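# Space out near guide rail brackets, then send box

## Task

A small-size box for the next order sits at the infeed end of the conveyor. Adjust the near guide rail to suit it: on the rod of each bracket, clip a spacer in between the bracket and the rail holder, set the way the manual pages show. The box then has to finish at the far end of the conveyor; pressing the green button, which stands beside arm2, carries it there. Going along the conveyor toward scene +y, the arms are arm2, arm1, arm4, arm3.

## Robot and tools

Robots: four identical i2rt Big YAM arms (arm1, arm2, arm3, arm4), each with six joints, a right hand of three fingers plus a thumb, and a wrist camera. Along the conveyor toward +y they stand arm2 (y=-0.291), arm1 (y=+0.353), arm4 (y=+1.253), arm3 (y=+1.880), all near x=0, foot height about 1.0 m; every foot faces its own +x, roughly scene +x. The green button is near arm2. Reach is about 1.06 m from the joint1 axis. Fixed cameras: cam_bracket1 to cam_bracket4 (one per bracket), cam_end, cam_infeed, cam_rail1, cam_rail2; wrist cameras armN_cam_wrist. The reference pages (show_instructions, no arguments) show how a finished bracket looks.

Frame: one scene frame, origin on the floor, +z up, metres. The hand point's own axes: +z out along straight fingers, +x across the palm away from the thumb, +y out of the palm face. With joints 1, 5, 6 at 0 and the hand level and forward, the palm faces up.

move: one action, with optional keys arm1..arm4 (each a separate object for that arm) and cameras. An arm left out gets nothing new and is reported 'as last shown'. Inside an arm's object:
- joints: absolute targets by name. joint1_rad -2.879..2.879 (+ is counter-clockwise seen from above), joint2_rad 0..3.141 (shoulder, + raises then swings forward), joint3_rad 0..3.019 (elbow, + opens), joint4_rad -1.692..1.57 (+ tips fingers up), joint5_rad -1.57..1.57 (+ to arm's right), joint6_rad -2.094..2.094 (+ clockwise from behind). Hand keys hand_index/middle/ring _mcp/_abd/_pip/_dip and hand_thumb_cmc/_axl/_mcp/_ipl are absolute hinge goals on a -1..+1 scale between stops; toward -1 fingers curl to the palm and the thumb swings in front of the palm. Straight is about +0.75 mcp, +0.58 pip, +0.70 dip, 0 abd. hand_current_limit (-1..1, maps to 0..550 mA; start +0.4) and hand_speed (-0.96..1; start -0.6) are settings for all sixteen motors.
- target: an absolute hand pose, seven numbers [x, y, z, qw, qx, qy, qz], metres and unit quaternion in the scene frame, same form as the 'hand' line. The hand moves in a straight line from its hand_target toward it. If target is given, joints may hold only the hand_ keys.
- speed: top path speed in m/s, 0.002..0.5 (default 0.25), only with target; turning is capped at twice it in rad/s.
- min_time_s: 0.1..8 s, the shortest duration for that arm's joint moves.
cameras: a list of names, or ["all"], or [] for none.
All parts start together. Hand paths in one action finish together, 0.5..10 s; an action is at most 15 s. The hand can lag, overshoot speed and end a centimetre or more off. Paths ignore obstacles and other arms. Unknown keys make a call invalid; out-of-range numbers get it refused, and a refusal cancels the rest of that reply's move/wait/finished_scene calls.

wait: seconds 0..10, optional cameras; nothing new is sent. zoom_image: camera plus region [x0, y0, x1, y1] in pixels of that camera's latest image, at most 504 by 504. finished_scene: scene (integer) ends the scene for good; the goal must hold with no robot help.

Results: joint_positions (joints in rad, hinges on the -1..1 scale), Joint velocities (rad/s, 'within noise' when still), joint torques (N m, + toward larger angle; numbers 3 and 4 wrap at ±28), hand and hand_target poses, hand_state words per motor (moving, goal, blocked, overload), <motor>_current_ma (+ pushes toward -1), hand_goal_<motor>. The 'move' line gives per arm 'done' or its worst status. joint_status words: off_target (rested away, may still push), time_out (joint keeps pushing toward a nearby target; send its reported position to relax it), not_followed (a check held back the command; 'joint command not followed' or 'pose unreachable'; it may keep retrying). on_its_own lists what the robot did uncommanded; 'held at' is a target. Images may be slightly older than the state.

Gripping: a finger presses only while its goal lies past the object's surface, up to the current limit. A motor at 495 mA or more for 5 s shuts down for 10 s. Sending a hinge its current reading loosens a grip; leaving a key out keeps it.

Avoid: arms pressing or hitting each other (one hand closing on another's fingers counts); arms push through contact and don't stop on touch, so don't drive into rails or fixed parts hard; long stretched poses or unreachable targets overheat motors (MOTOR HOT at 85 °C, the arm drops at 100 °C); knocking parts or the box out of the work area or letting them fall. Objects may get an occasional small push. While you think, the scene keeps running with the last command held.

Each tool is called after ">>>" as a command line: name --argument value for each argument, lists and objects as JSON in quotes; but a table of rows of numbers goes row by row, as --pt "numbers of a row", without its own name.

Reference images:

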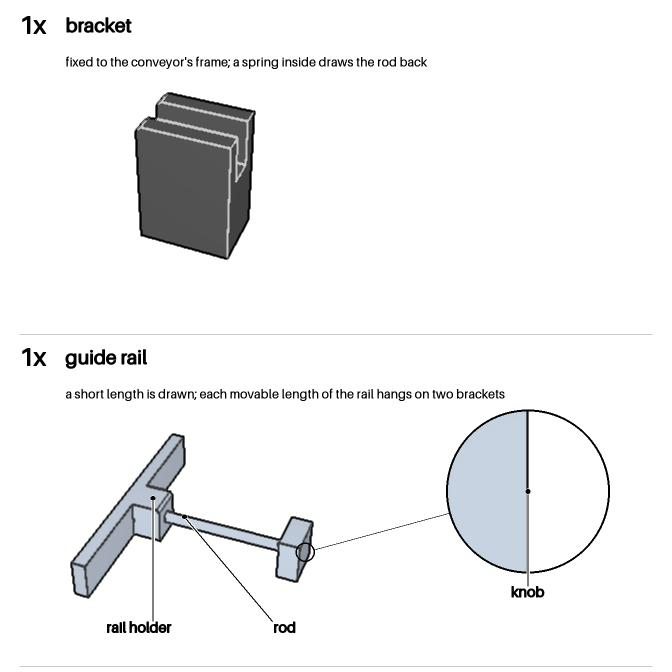

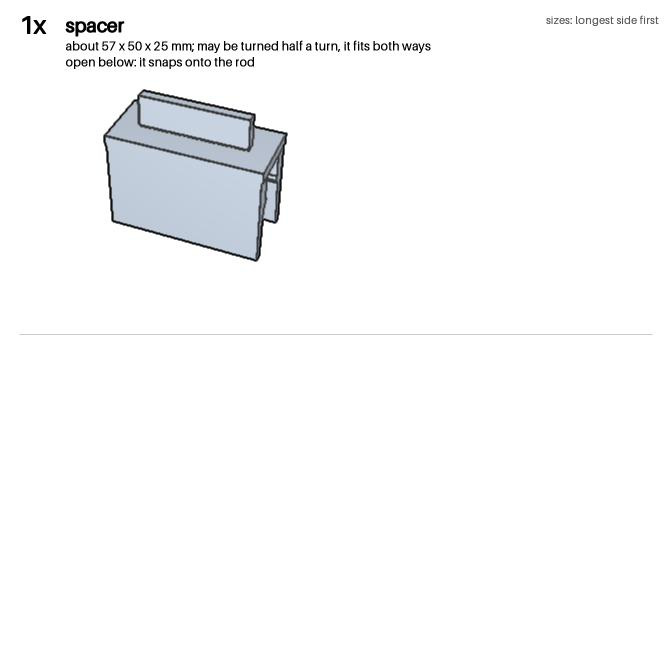

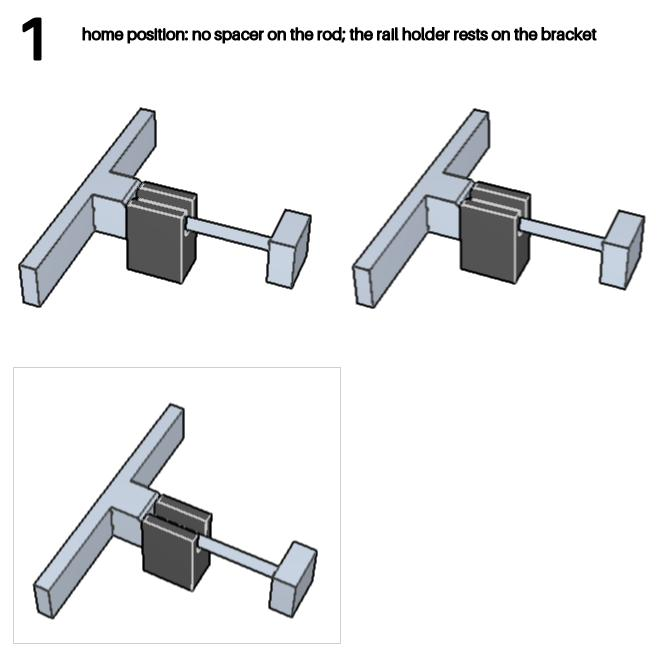

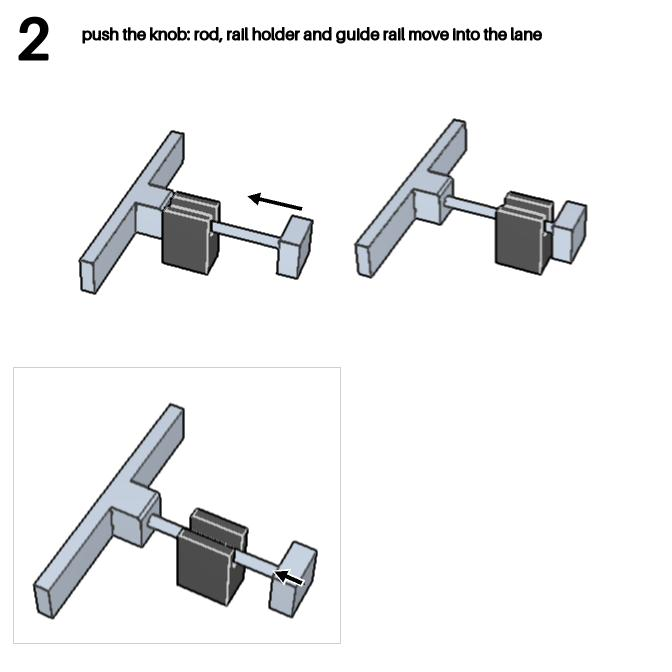

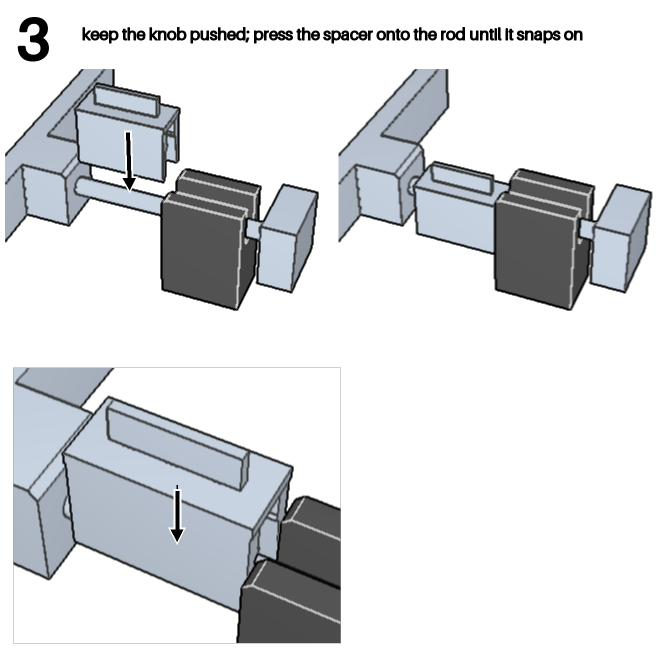

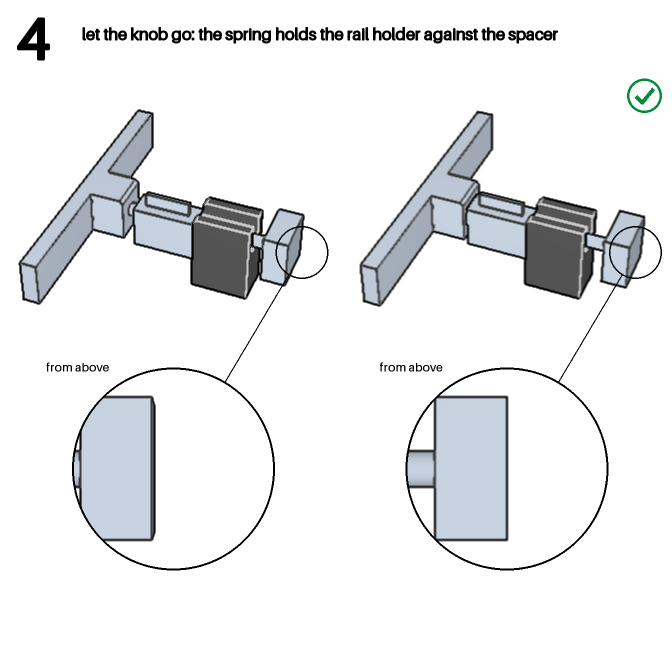

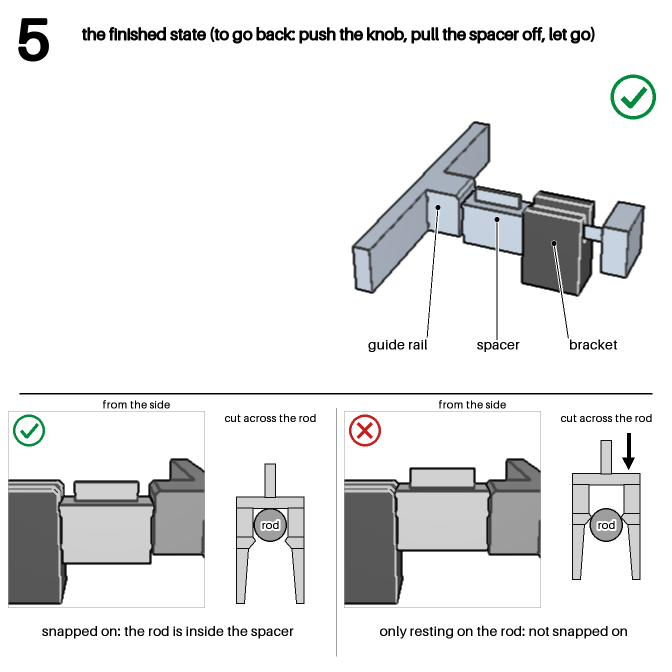

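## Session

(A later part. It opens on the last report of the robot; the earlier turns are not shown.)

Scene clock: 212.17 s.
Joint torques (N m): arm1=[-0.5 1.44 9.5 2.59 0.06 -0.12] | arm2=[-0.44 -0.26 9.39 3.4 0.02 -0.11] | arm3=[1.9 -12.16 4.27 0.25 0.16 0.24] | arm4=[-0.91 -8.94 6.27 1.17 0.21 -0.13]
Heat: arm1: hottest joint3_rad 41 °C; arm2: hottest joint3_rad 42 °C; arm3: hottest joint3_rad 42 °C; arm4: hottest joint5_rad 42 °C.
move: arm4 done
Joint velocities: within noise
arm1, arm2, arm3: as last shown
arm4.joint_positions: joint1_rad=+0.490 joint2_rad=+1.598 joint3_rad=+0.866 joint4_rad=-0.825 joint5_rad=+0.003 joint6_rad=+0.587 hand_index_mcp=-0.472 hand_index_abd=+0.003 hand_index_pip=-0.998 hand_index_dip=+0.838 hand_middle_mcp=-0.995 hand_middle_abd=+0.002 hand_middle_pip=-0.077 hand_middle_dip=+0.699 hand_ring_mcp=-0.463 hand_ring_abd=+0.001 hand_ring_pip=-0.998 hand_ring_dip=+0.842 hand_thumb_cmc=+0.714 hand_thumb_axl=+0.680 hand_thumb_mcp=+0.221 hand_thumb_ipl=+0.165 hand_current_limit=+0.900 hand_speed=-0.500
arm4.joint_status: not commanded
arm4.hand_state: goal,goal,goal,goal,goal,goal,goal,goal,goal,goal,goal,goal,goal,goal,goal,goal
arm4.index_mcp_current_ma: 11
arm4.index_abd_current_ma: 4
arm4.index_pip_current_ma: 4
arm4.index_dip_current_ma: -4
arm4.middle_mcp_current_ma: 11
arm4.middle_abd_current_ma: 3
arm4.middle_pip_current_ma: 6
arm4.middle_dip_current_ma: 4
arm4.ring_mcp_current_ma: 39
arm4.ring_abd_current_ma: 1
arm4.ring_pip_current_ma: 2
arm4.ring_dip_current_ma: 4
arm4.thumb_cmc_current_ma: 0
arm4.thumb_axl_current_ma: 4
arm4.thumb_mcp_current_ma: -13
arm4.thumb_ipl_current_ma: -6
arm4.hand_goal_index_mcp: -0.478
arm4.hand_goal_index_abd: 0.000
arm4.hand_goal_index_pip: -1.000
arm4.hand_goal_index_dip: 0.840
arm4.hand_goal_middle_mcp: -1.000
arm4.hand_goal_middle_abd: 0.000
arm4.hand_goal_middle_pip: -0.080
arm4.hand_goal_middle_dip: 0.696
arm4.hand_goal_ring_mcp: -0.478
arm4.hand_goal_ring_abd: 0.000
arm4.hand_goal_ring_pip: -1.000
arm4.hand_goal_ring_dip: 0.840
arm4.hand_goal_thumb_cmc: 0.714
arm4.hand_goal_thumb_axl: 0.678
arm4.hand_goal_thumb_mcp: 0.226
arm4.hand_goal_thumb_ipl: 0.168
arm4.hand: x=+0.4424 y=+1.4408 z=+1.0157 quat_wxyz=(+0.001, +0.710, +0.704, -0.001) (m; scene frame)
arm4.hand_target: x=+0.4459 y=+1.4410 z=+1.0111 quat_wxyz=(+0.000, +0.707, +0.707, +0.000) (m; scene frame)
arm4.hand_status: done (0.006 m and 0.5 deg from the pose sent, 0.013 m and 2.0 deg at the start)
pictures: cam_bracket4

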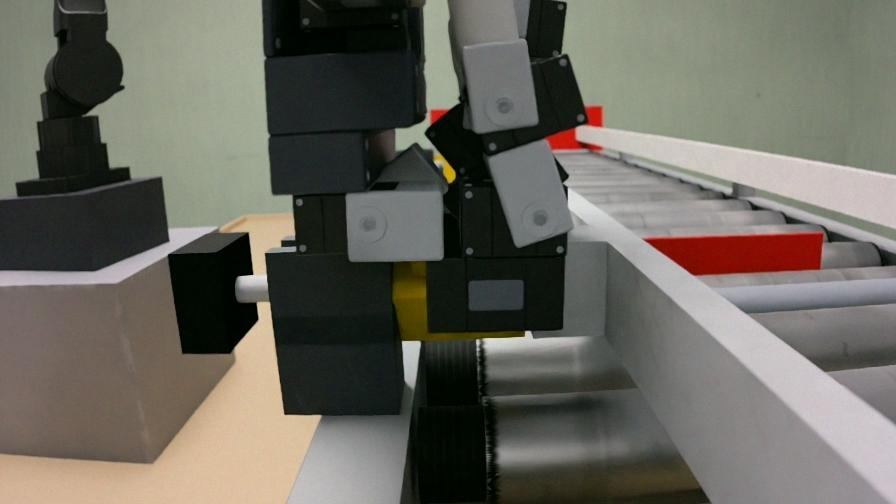

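>>> move --arm4 '{"target":[0.438,1.456,1.012,0,0.7071,0.7071,0],"speed":0.03}' --cameras '["cam_bracket4"]'

>>> zoom_image --camera "cam_bracket4" --region '[340, 140, 600, 380]'

Scene clock: 213.43 s.
Joint torques (N m): arm1=[-0.44 1.44 9.5 2.63 0.06 -0.12] | arm2=[-0.85 -0.73 9.17 3.58 0.06 -0.13] | arm3=[1.79 -12.4 4.29 0.32 0.17 0.22] | arm4=[0.03 -8.76 6.75 0.99 0.24 0.14]
Heat: arm1: hottest joint3_rad 41 °C; arm2: hottest joint3_rad 42 °C; arm3: hottest joint3_rad 42 °C; arm4: hottest joint5_rad 42 °C.
move: arm4 done
Joint velocities: within noise
arm1, arm2, arm3: as last shown
arm4.joint_positions: joint1_rad=+0.519 joint2_rad=+1.598 joint3_rad=+0.866 joint4_rad=-0.825 joint5_rad=+0.003 joint6_rad=+0.601 hand_index_mcp=-0.472 hand_index_abd=+0.003 hand_index_pip=-0.998 hand_index_dip=+0.838 hand_middle_mcp=-0.995 hand_middle_abd=+0.002 hand_middle_pip=-0.077 hand_middle_dip=+0.699 hand_ring_mcp=-0.463 hand_ring_abd=+0.001 hand_ring_pip=-0.998 hand_ring_dip=+0.842 hand_thumb_cmc=+0.714 hand_thumb_axl=+0.680 hand_thumb_mcp=+0.221 hand_thumb_ipl=+0.165 hand_current_limit=+0.900 hand_speed=-0.500
arm4.joint_status: not commanded
arm4.hand_state: goal,goal,goal,goal,goal,goal,goal,goal,goal,goal,goal,goal,goal,goal,goal,goal
arm4.index_mcp_current_ma: 11
arm4.index_abd_current_ma: 4
arm4.index_pip_current_ma: 4
arm4.index_dip_current_ma: -4
arm4.middle_mcp_current_ma: 11
arm4.middle_abd_current_ma: 3
arm4.middle_pip_current_ma: 6
arm4.middle_dip_current_ma: 4
arm4.ring_mcp_current_ma: 39
arm4.ring_abd_current_ma: 1
arm4.ring_pip_current_ma: 2
arm4.ring_dip_current_ma: 4
arm4.thumb_cmc_current_ma: 0
arm4.thumb_axl_current_ma: 4
arm4.thumb_mcp_current_ma: -13
arm4.thumb_ipl_current_ma: -6
arm4.hand_goal_index_mcp: -0.478
arm4.hand_goal_index_abd: 0.000
arm4.hand_goal_index_pip: -1.000
arm4.hand_goal_index_dip: 0.840
arm4.hand_goal_middle_mcp: -1.000
arm4.hand_goal_middle_abd: 0.000
arm4.hand_goal_middle_pip: -0.080
arm4.hand_goal_middle_dip: 0.696
arm4.hand_goal_ring_mcp: -0.478
arm4.hand_goal_ring_abd: 0.000
arm4.hand_goal_ring_pip: -1.000
arm4.hand_goal_ring_dip: 0.840
arm4.hand_goal_thumb_cmc: 0.714
arm4.hand_goal_thumb_axl: 0.678
arm4.hand_goal_thumb_mcp: 0.226
arm4.hand_goal_thumb_ipl: 0.168
arm4.hand: x=+0.4364 y=+1.4515 z=+1.0156 quat_wxyz=(+0.000, +0.705, +0.710, -0.001) (m; scene frame)
arm4.hand_target: x=+0.4380 y=+1.4559 z=+1.0120 quat_wxyz=(+0.000, +0.707, +0.707, +0.000) (m; scene frame)
arm4.hand_status: done (0.006 m and 0.4 deg from the pose sent, 0.016 m and 0.5 deg at the start)
pictures: cam_bracket4

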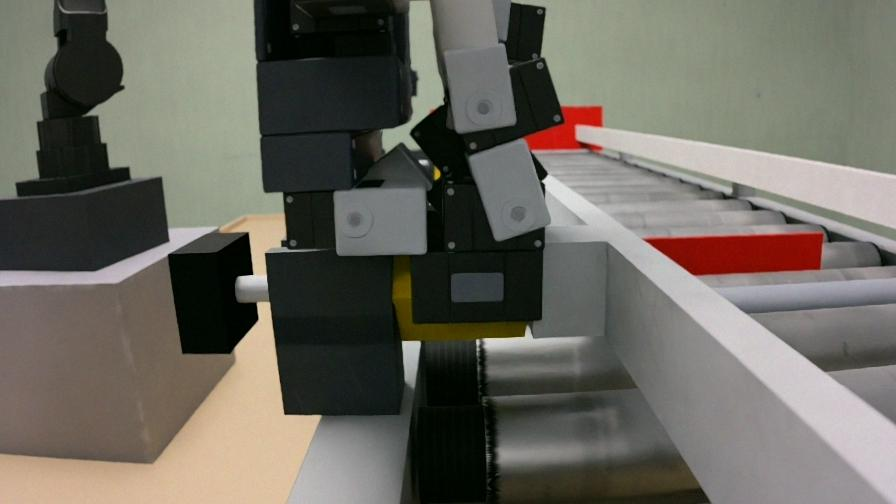

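Scaled by 1.938 from the camera's 896x504 image, which has a finer 1280x720 frame.

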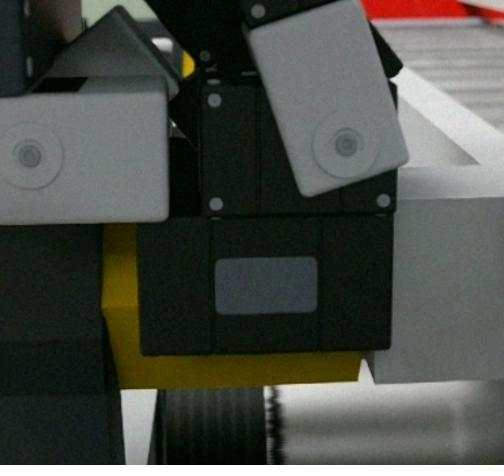

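Continue pushing +y.

>>> move --arm4 '{"target":[0.437,1.468,1.013,0,0.7071,0.7071,0],"speed":0.03}' --cameras '["cam_bracket4"]'

>>> zoom_image --camera "cam_bracket4" --region '[340, 140, 600, 380]'

Scene clock: 214.93 s.
Joint torques (N m): arm1=[-0.5 1.49 9.51 2.62 0.06 -0.12] | arm2=[-0.09 0.62 9.13 3.4 0.07 -0.08] | arm3=[1.49 -12.4 4.36 0.28 0.16 0.25] | arm4=[0.03 -8.76 8.14 0.66 0.25 0.15]
Heat: arm1: hottest joint3_rad 41 °C; arm2: hottest joint3_rad 42 °C; arm3: hottest joint3_rad 41 °C; arm4: hottest joint5_rad 42 °C.
move: arm4 off_target
Joint velocities: within noise
arm1.joint_positions: joint1_rad=-0.080 joint2_rad=+0.609 joint3_rad=+1.380 joint4_rad=-1.288 joint5_rad=-0.058 joint6_rad=+1.162 hand_index_mcp=+0.754 hand_index_abd=+0.001 hand_index_pip=+0.577 hand_index_dip=+0.696 hand_middle_mcp=+0.754 hand_middle_abd=+0.000 hand_middle_pip=+0.577 hand_middle_dip=+0.696 hand_ring_mcp=+0.754 hand_ring_abd=+0.001 hand_ring_pip=+0.577 hand_ring_dip=+0.696 hand_thumb_cmc=+0.714 hand_thumb_axl=+0.677 hand_thumb_mcp=+0.226 hand_thumb_ipl=+0.168 hand_current_limit=+0.400 hand_speed=-0.600
arm1.joint_status: not commanded
arm1.hand_state: goal,goal,goal,goal,goal,goal,goal,goal,goal,goal,goal,goal,goal,goal,goal,goal
arm1.index_mcp_current_ma: 0
arm1.index_abd_current_ma: 0
arm1.index_pip_current_ma: 1
arm1.index_dip_current_ma: 0
arm1.middle_mcp_current_ma: 0
arm1.middle_abd_current_ma: 0
arm1.middle_pip_current_ma: 1
arm1.middle_dip_current_ma: 0
arm1.ring_mcp_current_ma: 0
arm1.ring_abd_current_ma: 0
arm1.ring_pip_current_ma: 1
arm1.ring_dip_current_ma: 0
arm1.thumb_cmc_current_ma: 0
arm1.thumb_axl_current_ma: -1
arm1.thumb_mcp_current_ma: 0
arm1.thumb_ipl_current_ma: 0
arm1.hand_goal_index_mcp: 0.754
arm1.hand_goal_index_abd: 0.000
arm1.hand_goal_index_pip: 0.576
arm1.hand_goal_index_dip: 0.696
arm1.hand_goal_middle_mcp: 0.754
arm1.hand_goal_middle_abd: 0.000
arm1.hand_goal_middle_pip: 0.576
arm1.hand_goal_middle_dip: 0.696
arm1.hand_goal_ring_mcp: 0.754
arm1.hand_goal_ring_abd: 0.000
arm1.hand_goal_ring_pip: 0.576
arm1.hand_goal_ring_dip: 0.696
arm1.hand_goal_thumb_cmc: 0.714
arm1.hand_goal_thumb_axl: 0.678
arm1.hand_goal_thumb_mcp: 0.226
arm1.hand_goal_thumb_ipl: 0.168
arm1.hand: x=+0.2785 y=+0.2857 z=+1.5353 quat_wxyz=(+0.068, +0.840, +0.206, +0.498) (m; scene frame)
arm1.hand_target: x=+0.2758 y=+0.2856 z=+1.5450 quat_wxyz=(+0.070, +0.834, +0.205, +0.507) (m; scene frame)
arm1.hand_status: not commanded
arm2.joint_positions: joint1_rad=-0.169 joint2_rad=+0.607 joint3_rad=+1.362 joint4_rad=-1.180 joint5_rad=-0.019 joint6_rad=+1.058 hand_index_mcp=+0.755 hand_index_abd=+0.001 hand_index_pip=+0.577 hand_index_dip=+0.696 hand_middle_mcp=+0.755 hand_middle_abd=+0.000 hand_middle_pip=+0.577 hand_middle_dip=+0.696 hand_ring_mcp=+0.755 hand_ring_abd=+0.000 hand_ring_pip=+0.577 hand_ring_dip=+0.696 hand_thumb_cmc=+0.715 hand_thumb_axl=+0.677 hand_thumb_mcp=+0.226 hand_thumb_ipl=+0.168 hand_current_limit=+0.400 hand_speed=-0.600
arm2.joint_status: not commanded
arm2.hand_state: goal,goal,goal,goal,goal,goal,goal,goal,goal,goal,goal,goal,goal,goal,goal,goal
arm2.index_mcp_current_ma: 0
arm2.index_abd_current_ma: 0
arm2.index_pip_current_ma: 0
arm2.index_dip_current_ma: 0
arm2.middle_mcp_current_ma: 0
arm2.middle_abd_current_ma: 0
arm2.middle_pip_current_ma: 0
arm2.middle_dip_current_ma: 0
arm2.ring_mcp_current_ma: 0
arm2.ring_abd_current_ma: 0
arm2.ring_pip_current_ma: 0
arm2.ring_dip_current_ma: 0
arm2.thumb_cmc_current_ma: 0
arm2.thumb_axl_current_ma: 0
arm2.thumb_mcp_current_ma: 0
arm2.thumb_ipl_current_ma: 0
arm2.hand_goal_index_mcp: 0.754
arm2.hand_goal_index_abd: 0.000
arm2.hand_goal_index_pip: 0.576
arm2.hand_goal_index_dip: 0.696
arm2.hand_goal_middle_mcp: 0.754
arm2.hand_goal_middle_abd: 0.000
arm2.hand_goal_middle_pip: 0.576
arm2.hand_goal_middle_dip: 0.696
arm2.hand_goal_ring_mcp: 0.754
arm2.hand_goal_ring_abd: 0.000
arm2.hand_goal_ring_pip: 0.576
arm2.hand_goal_ring_dip: 0.696
arm2.hand_goal_thumb_cmc: 0.714
arm2.hand_goal_thumb_axl: 0.678
arm2.hand_goal_thumb_mcp: 0.226
arm2.hand_goal_thumb_ipl: 0.168
arm2.hand: x=+0.1640 y=-0.4516 z=+1.5901 quat_wxyz=(+0.212, +0.838, +0.087, +0.496) (m; scene frame)
arm2.hand_target: x=+0.1609 y=-0.4505 z=+1.6004 quat_wxyz=(+0.216, +0.832, +0.086, +0.505) (m; scene frame)
arm2.hand_status: not commanded
arm3: as last shown
arm4.joint_positions: joint1_rad=+0.544 joint2_rad=+1.608 joint3_rad=+0.866 joint4_rad=-0.825 joint5_rad=+0.003 joint6_rad=+0.627 hand_index_mcp=-0.472 hand_index_abd=+0.003 hand_index_pip=-0.998 hand_index_dip=+0.838 hand_middle_mcp=-0.995 hand_middle_abd=+0.002 hand_middle_pip=-0.077 hand_middle_dip=+0.699 hand_ring_mcp=-0.463 hand_ring_abd=+0.001 hand_ring_pip=-0.998 hand_ring_dip=+0.842 hand_thumb_cmc=+0.714 hand_thumb_axl=+0.680 hand_thumb_mcp=+0.221 hand_thumb_ipl=+0.165 hand_current_limit=+0.900 hand_speed=-0.500
arm4.joint_status: not commanded
arm4.hand_state: goal,goal,goal,goal,goal,goal,goal,goal,goal,goal,goal,goal,goal,goal,goal,goal
arm4.index_mcp_current_ma: 11
arm4.index_abd_current_ma: 4
arm4.index_pip_current_ma: 4
arm4.index_dip_current_ma: -4
arm4.middle_mcp_current_ma: 11
arm4.middle_abd_current_ma: 3
arm4.middle_pip_current_ma: 6
arm4.middle_dip_current_ma: 4
arm4.ring_mcp_current_ma: 39
arm4.ring_abd_current_ma: 1
arm4.ring_pip_current_ma: 2
arm4.ring_dip_current_ma: 4
arm4.thumb_cmc_current_ma: 0
arm4.thumb_axl_current_ma: 4
arm4.thumb_mcp_current_ma: -13
arm4.thumb_ipl_current_ma: -6
arm4.hand_goal_index_mcp: -0.478
arm4.hand_goal_index_abd: 0.000
arm4.hand_goal_index_pip: -1.000
arm4.hand_goal_index_dip: 0.840
arm4.hand_goal_middle_mcp: -1.000
arm4.hand_goal_middle_abd: 0.000
arm4.hand_goal_middle_pip: -0.080
arm4.hand_goal_middle_dip: 0.696
arm4.hand_goal_ring_mcp: -0.478
arm4.hand_goal_ring_abd: 0.000
arm4.hand_goal_ring_pip: -1.000
arm4.hand_goal_ring_dip: 0.840
arm4.hand_goal_thumb_cmc: 0.714
arm4.hand_goal_thumb_axl: 0.678
arm4.hand_goal_thumb_mcp: 0.226
arm4.hand_goal_thumb_ipl: 0.168
arm4.hand: x=+0.4298 y=+1.4585 z=+1.0116 quat_wxyz=(-0.001, +0.705, +0.709, -0.005) (m; scene frame)
arm4.hand_target: x=+0.4368 y=+1.4679 z=+1.0132 quat_wxyz=(+0.000, +0.707, +0.707, +0.000) (m; scene frame)
arm4.hand_status: off_target (0.012 m and 0.7 deg from the pose sent, 0.017 m and 0.4 deg at the start)
pictures: cam_bracket4

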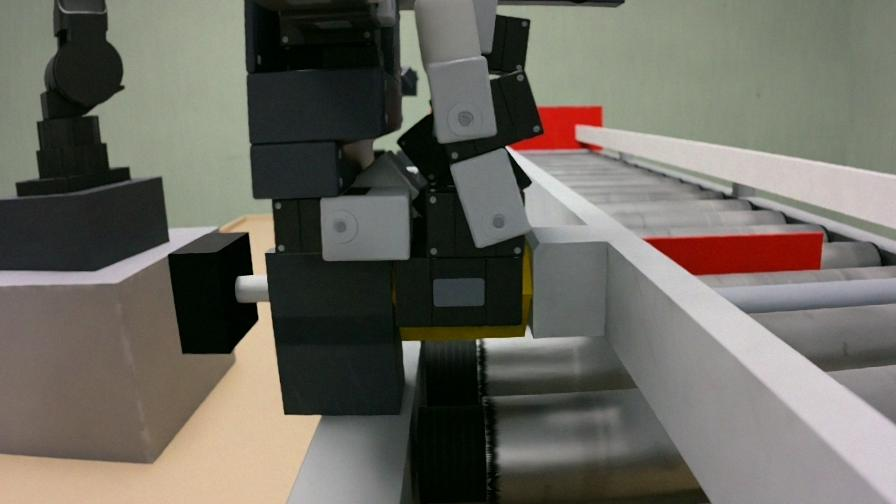

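Scaled by 1.938 from the camera's 896x504 image, which has a finer 1280x720 frame.

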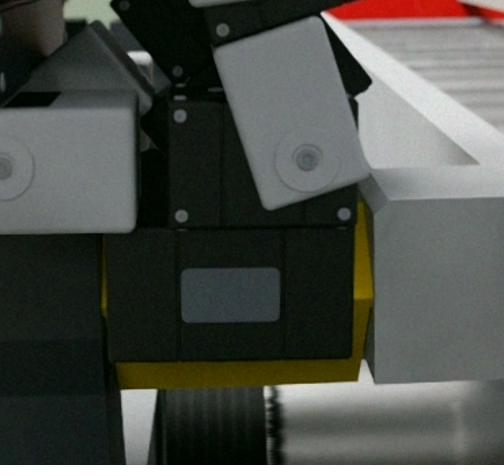

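>>> move --arm4 '{"target":[0.446,1.480,1.018,0,0.7071,0.7071,0],"speed":0.03}' --cameras '["cam_bracket4"]'

>>> zoom_image --camera "cam_bracket4" --region '[340, 140, 600, 380]'

Scene clock: 216.07 s.
Joint torques (N m): arm1=[-0.5 1.44 9.51 2.62 0.06 -0.12] | arm2=[-0.73 -0.21 9.2 3.41 0.1 -0.09] | arm3=[1.73 -12.63 4.38 0.23 0.13 0.2] | arm4=[0.38 -9.23 9.18 0.13 0.25 0.13]
Heat: arm1: hottest joint3_rad 41 °C; arm2: hottest joint3_rad 42 °C; arm3: hottest joint3_rad 41 °C; arm4: hottest joint5_rad 42 °C.
move: arm4 off_target
Joint velocities: within noise
arm1, arm2, arm3: as last shown
arm4.joint_positions: joint1_rad=+0.554 joint2_rad=+1.631 joint3_rad=+0.901 joint4_rad=-0.839 joint5_rad=+0.003 joint6_rad=+0.639 hand_index_mcp=-0.472 hand_index_abd=+0.003 hand_index_pip=-0.998 hand_index_dip=+0.838 hand_middle_mcp=-0.995 hand_middle_abd=+0.002 hand_middle_pip=-0.077 hand_middle_dip=+0.699 hand_ring_mcp=-0.463 hand_ring_abd=+0.001 hand_ring_pip=-0.998 hand_ring_dip=+0.842 hand_thumb_cmc=+0.714 hand_thumb_axl=+0.680 hand_thumb_mcp=+0.221 hand_thumb_ipl=+0.165 hand_current_limit=+0.900 hand_speed=-0.500
arm4.joint_status: not commanded
arm4.hand_state: goal,goal,goal,goal,goal,goal,goal,goal,goal,goal,goal,goal,goal,goal,goal,goal
arm4.index_mcp_current_ma: 12
arm4.index_abd_current_ma: 4
arm4.index_pip_current_ma: 4
arm4.index_dip_current_ma: -4
arm4.middle_mcp_current_ma: 11
arm4.middle_abd_current_ma: 3
arm4.middle_pip_current_ma: 6
arm4.middle_dip_current_ma: 4
arm4.ring_mcp_current_ma: 39
arm4.ring_abd_current_ma: 1
arm4.ring_pip_current_ma: 2
arm4.ring_dip_current_ma: 4
arm4.thumb_cmc_current_ma: 0
arm4.thumb_axl_current_ma: 4
arm4.thumb_mcp_current_ma: -13
arm4.thumb_ipl_current_ma: -6
arm4.hand_goal_index_mcp: -0.478
arm4.hand_goal_index_abd: 0.000
arm4.hand_goal_index_pip: -1.000
arm4.hand_goal_index_dip: 0.840
arm4.hand_goal_middle_mcp: -1.000
arm4.hand_goal_middle_abd: 0.000
arm4.hand_goal_middle_pip: -0.080
arm4.hand_goal_middle_dip: 0.696
arm4.hand_goal_ring_mcp: -0.478
arm4.hand_goal_ring_abd: 0.000
arm4.hand_goal_ring_pip: -1.000
arm4.hand_goal_ring_dip: 0.840
arm4.hand_goal_thumb_cmc: 0.714
arm4.hand_goal_thumb_axl: 0.678
arm4.hand_goal_thumb_mcp: 0.226
arm4.hand_goal_thumb_ipl: 0.168
arm4.hand: x=+0.4363 y=+1.4678 z=+1.0126 quat_wxyz=(-0.001, +0.706, +0.708, -0.006) (m; scene frame)
arm4.hand_target: x=+0.4456 y=+1.4798 z=+1.0181 quat_wxyz=(+0.000, +0.707, +0.707, +0.000) (m; scene frame)
arm4.hand_status: off_target (0.017 m and 0.8 deg from the pose sent, 0.028 m and 0.7 deg at the start)
pictures: cam_bracket4

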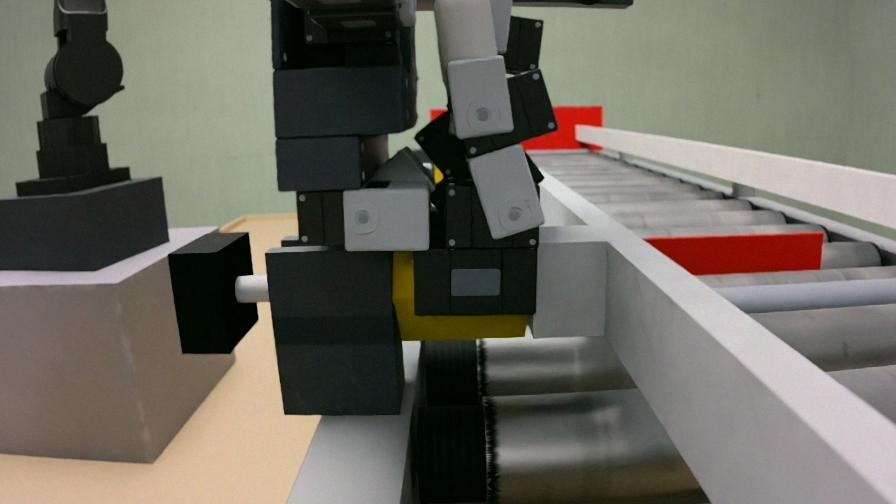

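Scaled by 1.938 from the camera's 896x504 image, which has a finer 1280x720 frame.

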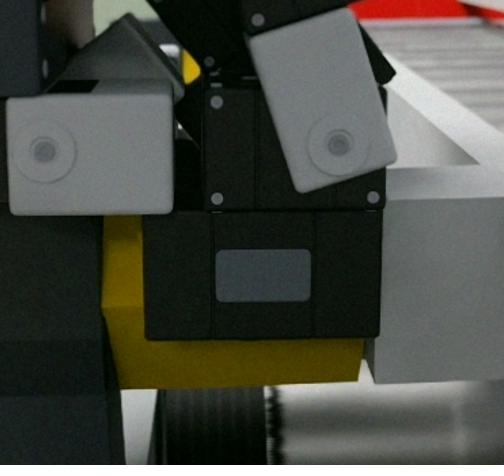

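>>> move --arm4 '{"target":[0.447,1.488,1.022,0,0.7071,0.7071,0],"speed":0.03}' --cameras '["cam_bracket4"]'

>>> zoom_image --camera "cam_bracket4" --region '[340, 140, 600, 380]'

Scene clock: 217.17 s.
Joint torques (N m): arm1=[-0.5 1.49 9.5 2.62 0.06 -0.12] | arm2=[-0.32 -0.56 9.42 3.21 0.04 -0.05] | arm3=[1.61 -12.4 4.41 0.17 0.18 0.21] | arm4=[0.97 -9.7 9.76 0.25 0.16 0.09]
Heat: arm1: hottest joint3_rad 41 °C; arm2: hottest joint3_rad 42 °C; arm3: hottest joint3_rad 41 °C; arm4: hottest joint5_rad 42 °C.
move: arm4 off_target
Joint velocities: within noise
arm1, arm2: as last shown
arm3.joint_positions: joint1_rad=+0.908 joint2_rad=+1.586 joint3_rad=+0.775 joint4_rad=-0.775 joint5_rad=-0.001 joint6_rad=+0.770 hand_index_mcp=-0.465 hand_index_abd=-0.004 hand_index_pip=-0.998 hand_index_dip=+0.837 hand_middle_mcp=-0.460 hand_middle_abd=+0.004 hand_middle_pip=-0.998 hand_middle_dip=+0.837 hand_ring_mcp=-0.467 hand_ring_abd=+0.001 hand_ring_pip=-0.998 hand_ring_dip=+0.842 hand_thumb_cmc=+0.713 hand_thumb_axl=+0.677 hand_thumb_mcp=+0.220 hand_thumb_ipl=+0.165 hand_current_limit=+0.750 hand_speed=-0.500
arm3.joint_status: not commanded
arm3.hand_state: goal,goal,goal,goal,goal,goal,goal,goal,goal,goal,goal,goal,goal,goal,goal,goal
arm3.index_mcp_current_ma: 31
arm3.index_abd_current_ma: -5
arm3.index_pip_current_ma: 3
arm3.index_dip_current_ma: -4
arm3.middle_mcp_current_ma: 47
arm3.middle_abd_current_ma: 5
arm3.middle_pip_current_ma: 2
arm3.middle_dip_current_ma: -5
arm3.ring_mcp_current_ma: 27
arm3.ring_abd_current_ma: 1
arm3.ring_pip_current_ma: 3
arm3.ring_dip_current_ma: 3
arm3.thumb_cmc_current_ma: -1
arm3.thumb_axl_current_ma: -1
arm3.thumb_mcp_current_ma: -15
arm3.thumb_ipl_current_ma: -7
arm3.hand_goal_index_mcp: -0.478
arm3.hand_goal_index_abd: 0.000
arm3.hand_goal_index_pip: -1.000
arm3.hand_goal_index_dip: 0.840
arm3.hand_goal_middle_mcp: -0.478
arm3.hand_goal_middle_abd: 0.000
arm3.hand_goal_middle_pip: -1.000
arm3.hand_goal_middle_dip: 0.840
arm3.hand_goal_ring_mcp: -0.478
arm3.hand_goal_ring_abd: 0.000
arm3.hand_goal_ring_pip: -1.000
arm3.hand_goal_ring_dip: 0.840
arm3.hand_goal_thumb_cmc: 0.714
arm3.hand_goal_thumb_axl: 0.678
arm3.hand_goal_thumb_mcp: 0.226
arm3.hand_goal_thumb_ipl: 0.168
arm3.hand: x=+0.2802 y=+2.1037 z=+0.9900 quat_wxyz=(+0.001, +0.707, +0.707, -0.003) (m; scene frame)
arm3.hand_target: x=+0.2751 y=+2.1060 z=+0.9901 quat_wxyz=(+0.000, +0.707, +0.707, +0.000) (m; scene frame)
arm3.hand_status: not commanded
arm4.joint_positions: joint1_rad=+0.560 joint2_rad=+1.636 joint3_rad=+0.914 joint4_rad=-0.858 joint5_rad=+0.005 joint6_rad=+0.660 hand_index_mcp=-0.471 hand_index_abd=+0.003 hand_index_pip=-0.998 hand_index_dip=+0.838 hand_middle_mcp=-0.995 hand_middle_abd=+0.002 hand_middle_pip=-0.077 hand_middle_dip=+0.699 hand_ring_mcp=-0.463 hand_ring_abd=+0.001 hand_ring_pip=-0.998 hand_ring_dip=+0.842 hand_thumb_cmc=+0.714 hand_thumb_axl=+0.680 hand_thumb_mcp=+0.221 hand_thumb_ipl=+0.165 hand_current_limit=+0.900 hand_speed=-0.500
arm4.joint_status: not commanded
arm4.hand_state: goal,goal,goal,goal,goal,goal,goal,goal,goal,goal,goal,goal,goal,goal,goal,goal
arm4.index_mcp_current_ma: 15
arm4.index_abd_current_ma: 4
arm4.index_pip_current_ma: 4
arm4.index_dip_current_ma: -4
arm4.middle_mcp_current_ma: 11
arm4.middle_abd_current_ma: 3
arm4.middle_pip_current_ma: 6
arm4.middle_dip_current_ma: 4
arm4.ring_mcp_current_ma: 39
arm4.ring_abd_current_ma: 1
arm4.ring_pip_current_ma: 2
arm4.ring_dip_current_ma: 4
arm4.thumb_cmc_current_ma: 0
arm4.thumb_axl_current_ma: 4
arm4.thumb_mcp_current_ma: -13
arm4.thumb_ipl_current_ma: -6
arm4.hand_goal_index_mcp: -0.478
arm4.hand_goal_index_abd: 0.000
arm4.hand_goal_index_pip: -1.000
arm4.hand_goal_index_dip: 0.840
arm4.hand_goal_middle_mcp: -1.000
arm4.hand_goal_middle_abd: 0.000
arm4.hand_goal_middle_pip: -0.080
arm4.hand_goal_middle_dip: 0.696
arm4.hand_goal_ring_mcp: -0.478
arm4.hand_goal_ring_abd: 0.000
arm4.hand_goal_ring_pip: -1.000
arm4.hand_goal_ring_dip: 0.840
arm4.hand_goal_thumb_cmc: 0.714
arm4.hand_goal_thumb_axl: 0.678
arm4.hand_goal_thumb_mcp: 0.226
arm4.hand_goal_thumb_ipl: 0.168
arm4.hand: x=+0.4355 y=+1.4685 z=+1.0136 quat_wxyz=(+0.000, +0.711, +0.703, -0.013) (m; scene frame)
arm4.hand_target: x=+0.4462 y=+1.4876 z=+1.0224 quat_wxyz=(+0.000, +0.707, +0.707, +0.000) (m; scene frame)
arm4.hand_status: off_target (0.024 m and 1.6 deg from the pose sent, 0.025 m and 0.8 deg at the start)
pictures: cam_bracket4

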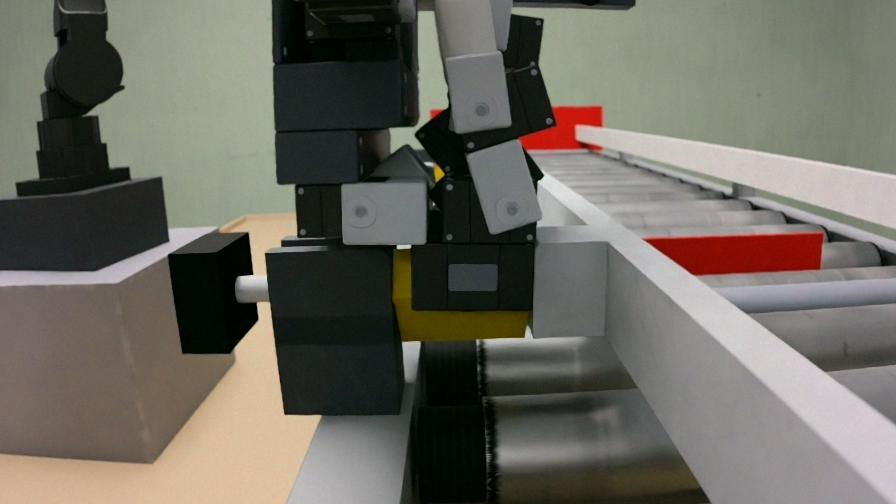

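Scaled by 1.938 from the camera's 896x504 image, which has a finer 1280x720 frame.

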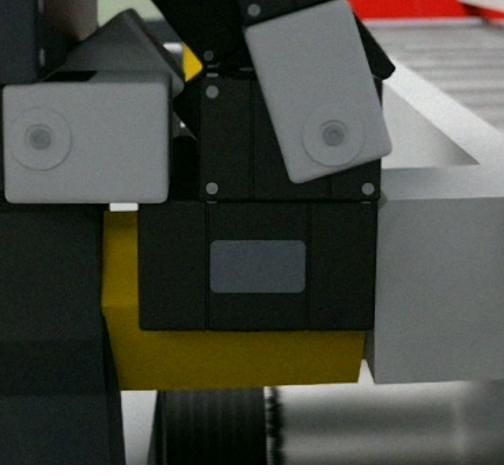

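>>> move --arm4 '{"target":[0.447,1.503,1.022,0,0.7071,0.7071,0],"speed":0.04}' --cameras '["cam_bracket4"]'

>>> zoom_image --camera "cam_bracket4" --region '[340, 140, 600, 380]'

Scene clock: 218.23 s.
Joint torques (N m): arm1=[-0.38 1.49 9.47 2.63 0.07 -0.12] | arm2=[-1.61 0.09 9.42 3.21 0.02 -0.02] | arm3=[1.61 -12.45 4.41 0.03 0.16 0.18] | arm4=[1.96 -9.35 10.41 0.81 -0.44 0.03]
Heat: arm1: hottest joint3_rad 41 °C; arm2: hottest joint3_rad 42 °C; arm3: hottest joint3_rad 41 °C; arm4: hottest joint5_rad 42 °C.
move: arm4 off_target
Joint velocities: within noise
arm1, arm2, arm3: as last shown
arm4.joint_positions: joint1_rad=+0.571 joint2_rad=+1.650 joint3_rad=+0.932 joint4_rad=-0.879 joint5_rad=+0.020 joint6_rad=+0.694 hand_index_mcp=-0.476 hand_index_abd=+0.003 hand_index_pip=-0.998 hand_index_dip=+0.838 hand_middle_mcp=-0.995 hand_middle_abd=+0.002 hand_middle_pip=-0.077 hand_middle_dip=+0.699 hand_ring_mcp=-0.463 hand_ring_abd=+0.001 hand_ring_pip=-0.998 hand_ring_dip=+0.842 hand_thumb_cmc=+0.714 hand_thumb_axl=+0.680 hand_thumb_mcp=+0.221 hand_thumb_ipl=+0.165 hand_current_limit=+0.900 hand_speed=-0.500
arm4.joint_status: not commanded
arm4.hand_state: goal,goal,goal,goal,goal,goal,goal,goal,goal,goal,goal,goal,goal,goal,goal,goal
arm4.index_mcp_current_ma: 4
arm4.index_abd_current_ma: 4
arm4.index_pip_current_ma: 4
arm4.index_dip_current_ma: -4
arm4.middle_mcp_current_ma: 11
arm4.middle_abd_current_ma: 3
arm4.middle_pip_current_ma: 6
arm4.middle_dip_current_ma: 4
arm4.ring_mcp_current_ma: 39
arm4.ring_abd_current_ma: 1
arm4.ring_pip_current_ma: 2
arm4.ring_dip_current_ma: 4
arm4.thumb_cmc_current_ma: 0
arm4.thumb_axl_current_ma: 4
arm4.thumb_mcp_current_ma: -13
arm4.thumb_ipl_current_ma: -6
arm4.hand_goal_index_mcp: -0.478
arm4.hand_goal_index_abd: 0.000
arm4.hand_goal_index_pip: -1.000
arm4.hand_goal_index_dip: 0.840
arm4.hand_goal_middle_mcp: -1.000
arm4.hand_goal_middle_abd: 0.000
arm4.hand_goal_middle_pip: -0.080
arm4.hand_goal_middle_dip: 0.696
arm4.hand_goal_ring_mcp: -0.478
arm4.hand_goal_ring_abd: 0.000
arm4.hand_goal_ring_pip: -1.000
arm4.hand_goal_ring_dip: 0.840
arm4.hand_goal_thumb_cmc: 0.714
arm4.hand_goal_thumb_axl: 0.678
arm4.hand_goal_thumb_mcp: 0.226
arm4.hand_goal_thumb_ipl: 0.168
arm4.hand: x=+0.4355 y=+1.4695 z=+1.0141 quat_wxyz=(+0.007, +0.719, +0.695, -0.022) (m; scene frame)
arm4.hand_target: x=+0.4455 y=+1.5022 z=+1.0229 quat_wxyz=(+0.000, +0.707, +0.707, +0.000) (m; scene frame)
arm4.hand_status: off_target (0.036 m and 3.2 deg from the pose sent, 0.037 m and 1.6 deg at the start)
pictures: cam_bracket4

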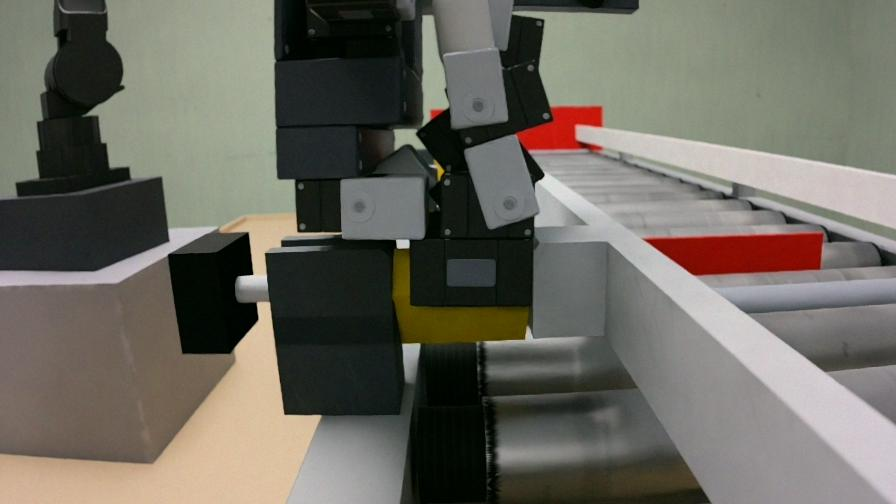

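Scaled by 1.938 from the camera's 896x504 image, which has a finer 1280x720 frame.

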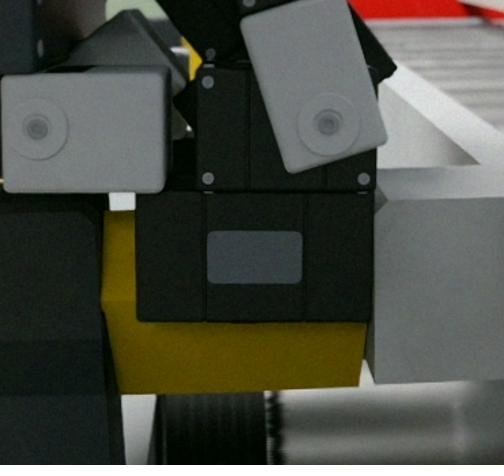

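>>> move --arm4 '{"target":[0.449,1.518,1.028,0,0.7071,0.7071,0],"speed":0.04}' --cameras '["cam_bracket4"]'

>>> zoom_image --camera "cam_bracket4" --region '[340, 140, 600, 380]'

Scene clock: 219.33 s.
Joint torques (N m): arm1=[-0.5 1.49 9.51 2.62 0.06 -0.12] | arm2=[-0.56 0.32 9.4 3.19 0.01 -0.07] | arm3=[1.26 -12.75 4.62 0.18 0.13 0.19] | arm4=[2.84 -9.76 11.12 1.2 -0.83 -0.13]
Heat: arm1: hottest joint3_rad 41 °C; arm2: hottest joint3_rad 42 °C; arm3: hottest joint3_rad 41 °C; arm4: hottest joint5_rad 41 °C.
move: arm4 off_target
Joint velocities: within noise
arm1, arm2, arm3: as last shown
arm4.joint_positions: joint1_rad=+0.585 joint2_rad=+1.662 joint3_rad=+0.960 joint4_rad=-0.917 joint5_rad=+0.030 joint6_rad=+0.732 hand_index_mcp=-0.490 hand_index_abd=+0.003 hand_index_pip=-0.998 hand_index_dip=+0.838 hand_middle_mcp=-0.995 hand_middle_abd=+0.002 hand_middle_pip=-0.077 hand_middle_dip=+0.699 hand_ring_mcp=-0.463 hand_ring_abd=+0.001 hand_ring_pip=-0.998 hand_ring_dip=+0.842 hand_thumb_cmc=+0.714 hand_thumb_axl=+0.680 hand_thumb_mcp=+0.221 hand_thumb_ipl=+0.165 hand_current_limit=+0.900 hand_speed=-0.500
arm4.joint_status: not commanded
arm4.hand_state: goal,goal,goal,goal,goal,goal,goal,goal,goal,goal,goal,goal,goal,goal,goal,goal
arm4.index_mcp_current_ma: -28
arm4.index_abd_current_ma: 4
arm4.index_pip_current_ma: 4
arm4.index_dip_current_ma: -4
arm4.middle_mcp_current_ma: 11
arm4.middle_abd_current_ma: 3
arm4.middle_pip_current_ma: 6
arm4.middle_dip_current_ma: 4
arm4.ring_mcp_current_ma: 39
arm4.ring_abd_current_ma: 1
arm4.ring_pip_current_ma: 2
arm4.ring_dip_current_ma: 4
arm4.thumb_cmc_current_ma: 0
arm4.thumb_axl_current_ma: 4
arm4.thumb_mcp_current_ma: -13
arm4.thumb_ipl_current_ma: -6
arm4.hand_goal_index_mcp: -0.478
arm4.hand_goal_index_abd: 0.000
arm4.hand_goal_index_pip: -1.000
arm4.hand_goal_index_dip: 0.840
arm4.hand_goal_middle_mcp: -1.000
arm4.hand_goal_middle_abd: 0.000
arm4.hand_goal_middle_pip: -0.080
arm4.hand_goal_middle_dip: 0.696
arm4.hand_goal_ring_mcp: -0.478
arm4.hand_goal_ring_abd: 0.000
arm4.hand_goal_ring_pip: -1.000
arm4.hand_goal_ring_dip: 0.840
arm4.hand_goal_thumb_cmc: 0.714
arm4.hand_goal_thumb_axl: 0.678
arm4.hand_goal_thumb_mcp: 0.226
arm4.hand_goal_thumb_ipl: 0.168
arm4.hand: x=+0.4349 y=+1.4726 z=+1.0174 quat_wxyz=(+0.011, +0.727, +0.686, -0.033) (m; scene frame)
arm4.hand_target: x=+0.4463 y=+1.5166 z=+1.0297 quat_wxyz=(+0.000, +0.707, +0.708, +0.000) (m; scene frame)
arm4.hand_status: off_target (0.049 m and 5.2 deg from the pose sent, 0.052 m and 3.2 deg at the start)
pictures: cam_bracket4

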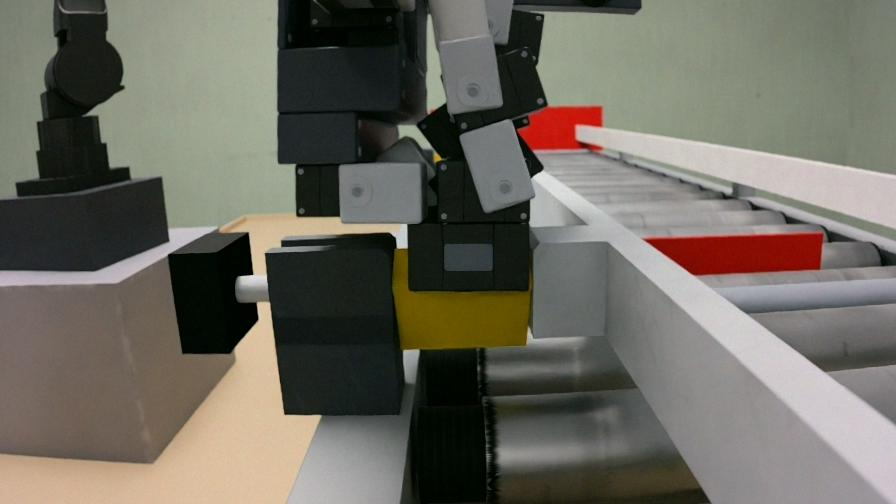

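Scaled by 1.938 from the camera's 896x504 image, which has a finer 1280x720 frame.

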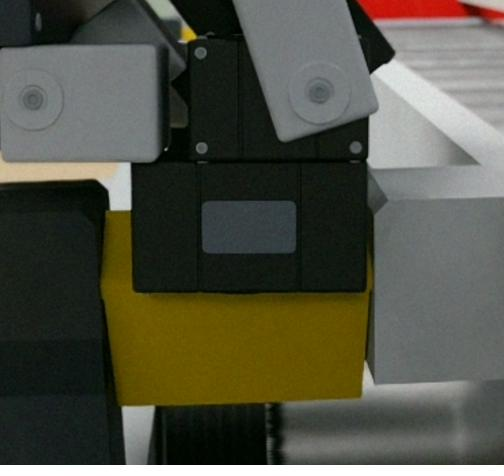

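>>> move --arm4 '{"target":[0.449,1.532,1.028,0,0.7071,0.7071,0],"speed":0.04}' --cameras '["cam_bracket4"]'

>>> zoom_image --camera "cam_bracket4" --region '[340, 140, 600, 380]'

Scene clock: 220.67 s.
Joint torques (N m): arm1=[-0.44 1.44 9.5 2.61 0.06 -0.12] | arm2=[-0.73 -0.67 9.28 3.21 0.06 -0.1] | arm3=[2.14 -12.69 4.34 0.25 0.13 0.19] | arm4=[-0.21 -9.93 9.06 1.14 0.09 -0.11]
Heat: arm1: hottest joint3_rad 41 °C; arm2: hottest joint3_rad 42 °C; arm3: hottest joint3_rad 41 °C; arm4: hottest joint5_rad 41 °C.
move: arm4 off_target
Joint velocities: within noise
arm1, arm2, arm3: as last shown
arm4.joint_positions: joint1_rad=+0.648 joint2_rad=+1.682 joint3_rad=+1.022 joint4_rad=-0.920 joint5_rad=+0.008 joint6_rad=+0.753 hand_index_mcp=-0.488 hand_index_abd=+0.003 hand_index_pip=-0.998 hand_index_dip=+0.838 hand_middle_mcp=-0.995 hand_middle_abd=+0.002 hand_middle_pip=-0.077 hand_middle_dip=+0.699 hand_ring_mcp=-0.463 hand_ring_abd=+0.001 hand_ring_pip=-0.998 hand_ring_dip=+0.842 hand_thumb_cmc=+0.714 hand_thumb_axl=+0.680 hand_thumb_mcp=+0.221 hand_thumb_ipl=+0.165 hand_current_limit=+0.900 hand_speed=-0.500
arm4.joint_status: not commanded
arm4.hand_state: goal,goal,goal,goal,goal,goal,goal,goal,goal,goal,goal,goal,goal,goal,goal,goal
arm4.index_mcp_current_ma: -22
arm4.index_abd_current_ma: 4
arm4.index_pip_current_ma: 3
arm4.index_dip_current_ma: -4
arm4.middle_mcp_current_ma: 11
arm4.middle_abd_current_ma: 3
arm4.middle_pip_current_ma: 6
arm4.middle_dip_current_ma: 4
arm4.ring_mcp_current_ma: 39
arm4.ring_abd_current_ma: 1
arm4.ring_pip_current_ma: 2
arm4.ring_dip_current_ma: 4
arm4.thumb_cmc_current_ma: 0
arm4.thumb_axl_current_ma: 4
arm4.thumb_mcp_current_ma: -13
arm4.thumb_ipl_current_ma: -6
arm4.hand_goal_index_mcp: -0.478
arm4.hand_goal_index_abd: 0.000
arm4.hand_goal_index_pip: -1.000
arm4.hand_goal_index_dip: 0.840
arm4.hand_goal_middle_mcp: -1.000
arm4.hand_goal_middle_abd: 0.000
arm4.hand_goal_middle_pip: -0.080
arm4.hand_goal_middle_dip: 0.696
arm4.hand_goal_ring_mcp: -0.478
arm4.hand_goal_ring_abd: 0.000
arm4.hand_goal_ring_pip: -1.000
arm4.hand_goal_ring_dip: 0.840
arm4.hand_goal_thumb_cmc: 0.714
arm4.hand_goal_thumb_axl: 0.678
arm4.hand_goal_thumb_mcp: 0.226
arm4.hand_goal_thumb_ipl: 0.168
arm4.hand: x=+0.4378 y=+1.5170 z=+1.0275 quat_wxyz=(+0.002, +0.713, +0.701, -0.012) (m; scene frame)
arm4.hand_target: x=+0.4485 y=+1.5316 z=+1.0284 quat_wxyz=(+0.000, +0.707, +0.707, +0.000) (m; scene frame)
arm4.hand_status: off_target (0.019 m and 1.7 deg from the pose sent, 0.062 m and 5.2 deg at the start)
pictures: cam_bracket4

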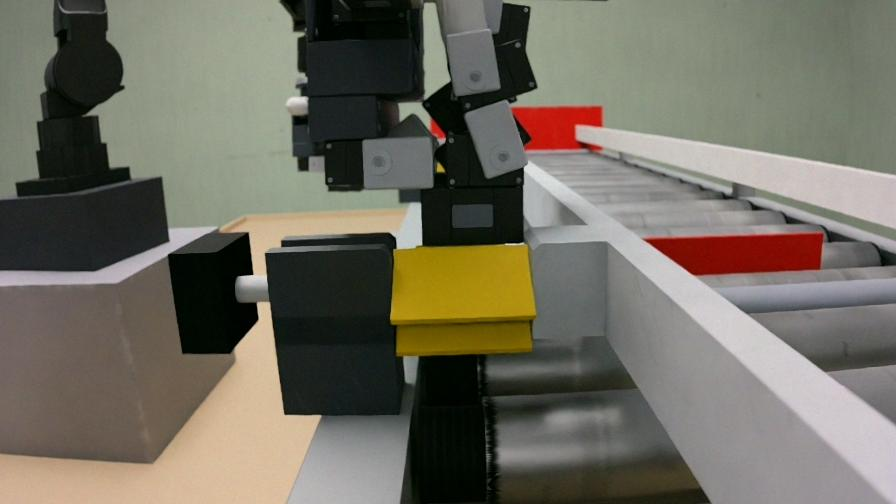

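Scaled by 1.938 from the camera's 896x504 image, which has a finer 1280x720 frame.

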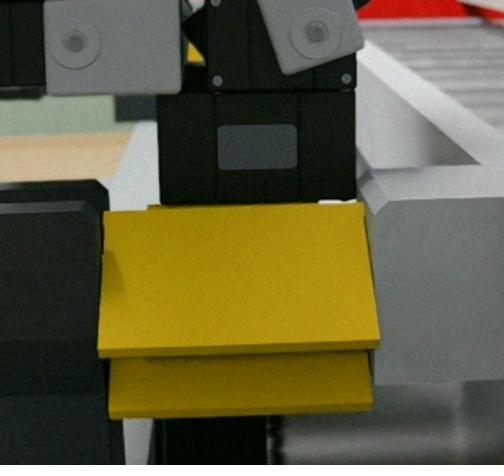

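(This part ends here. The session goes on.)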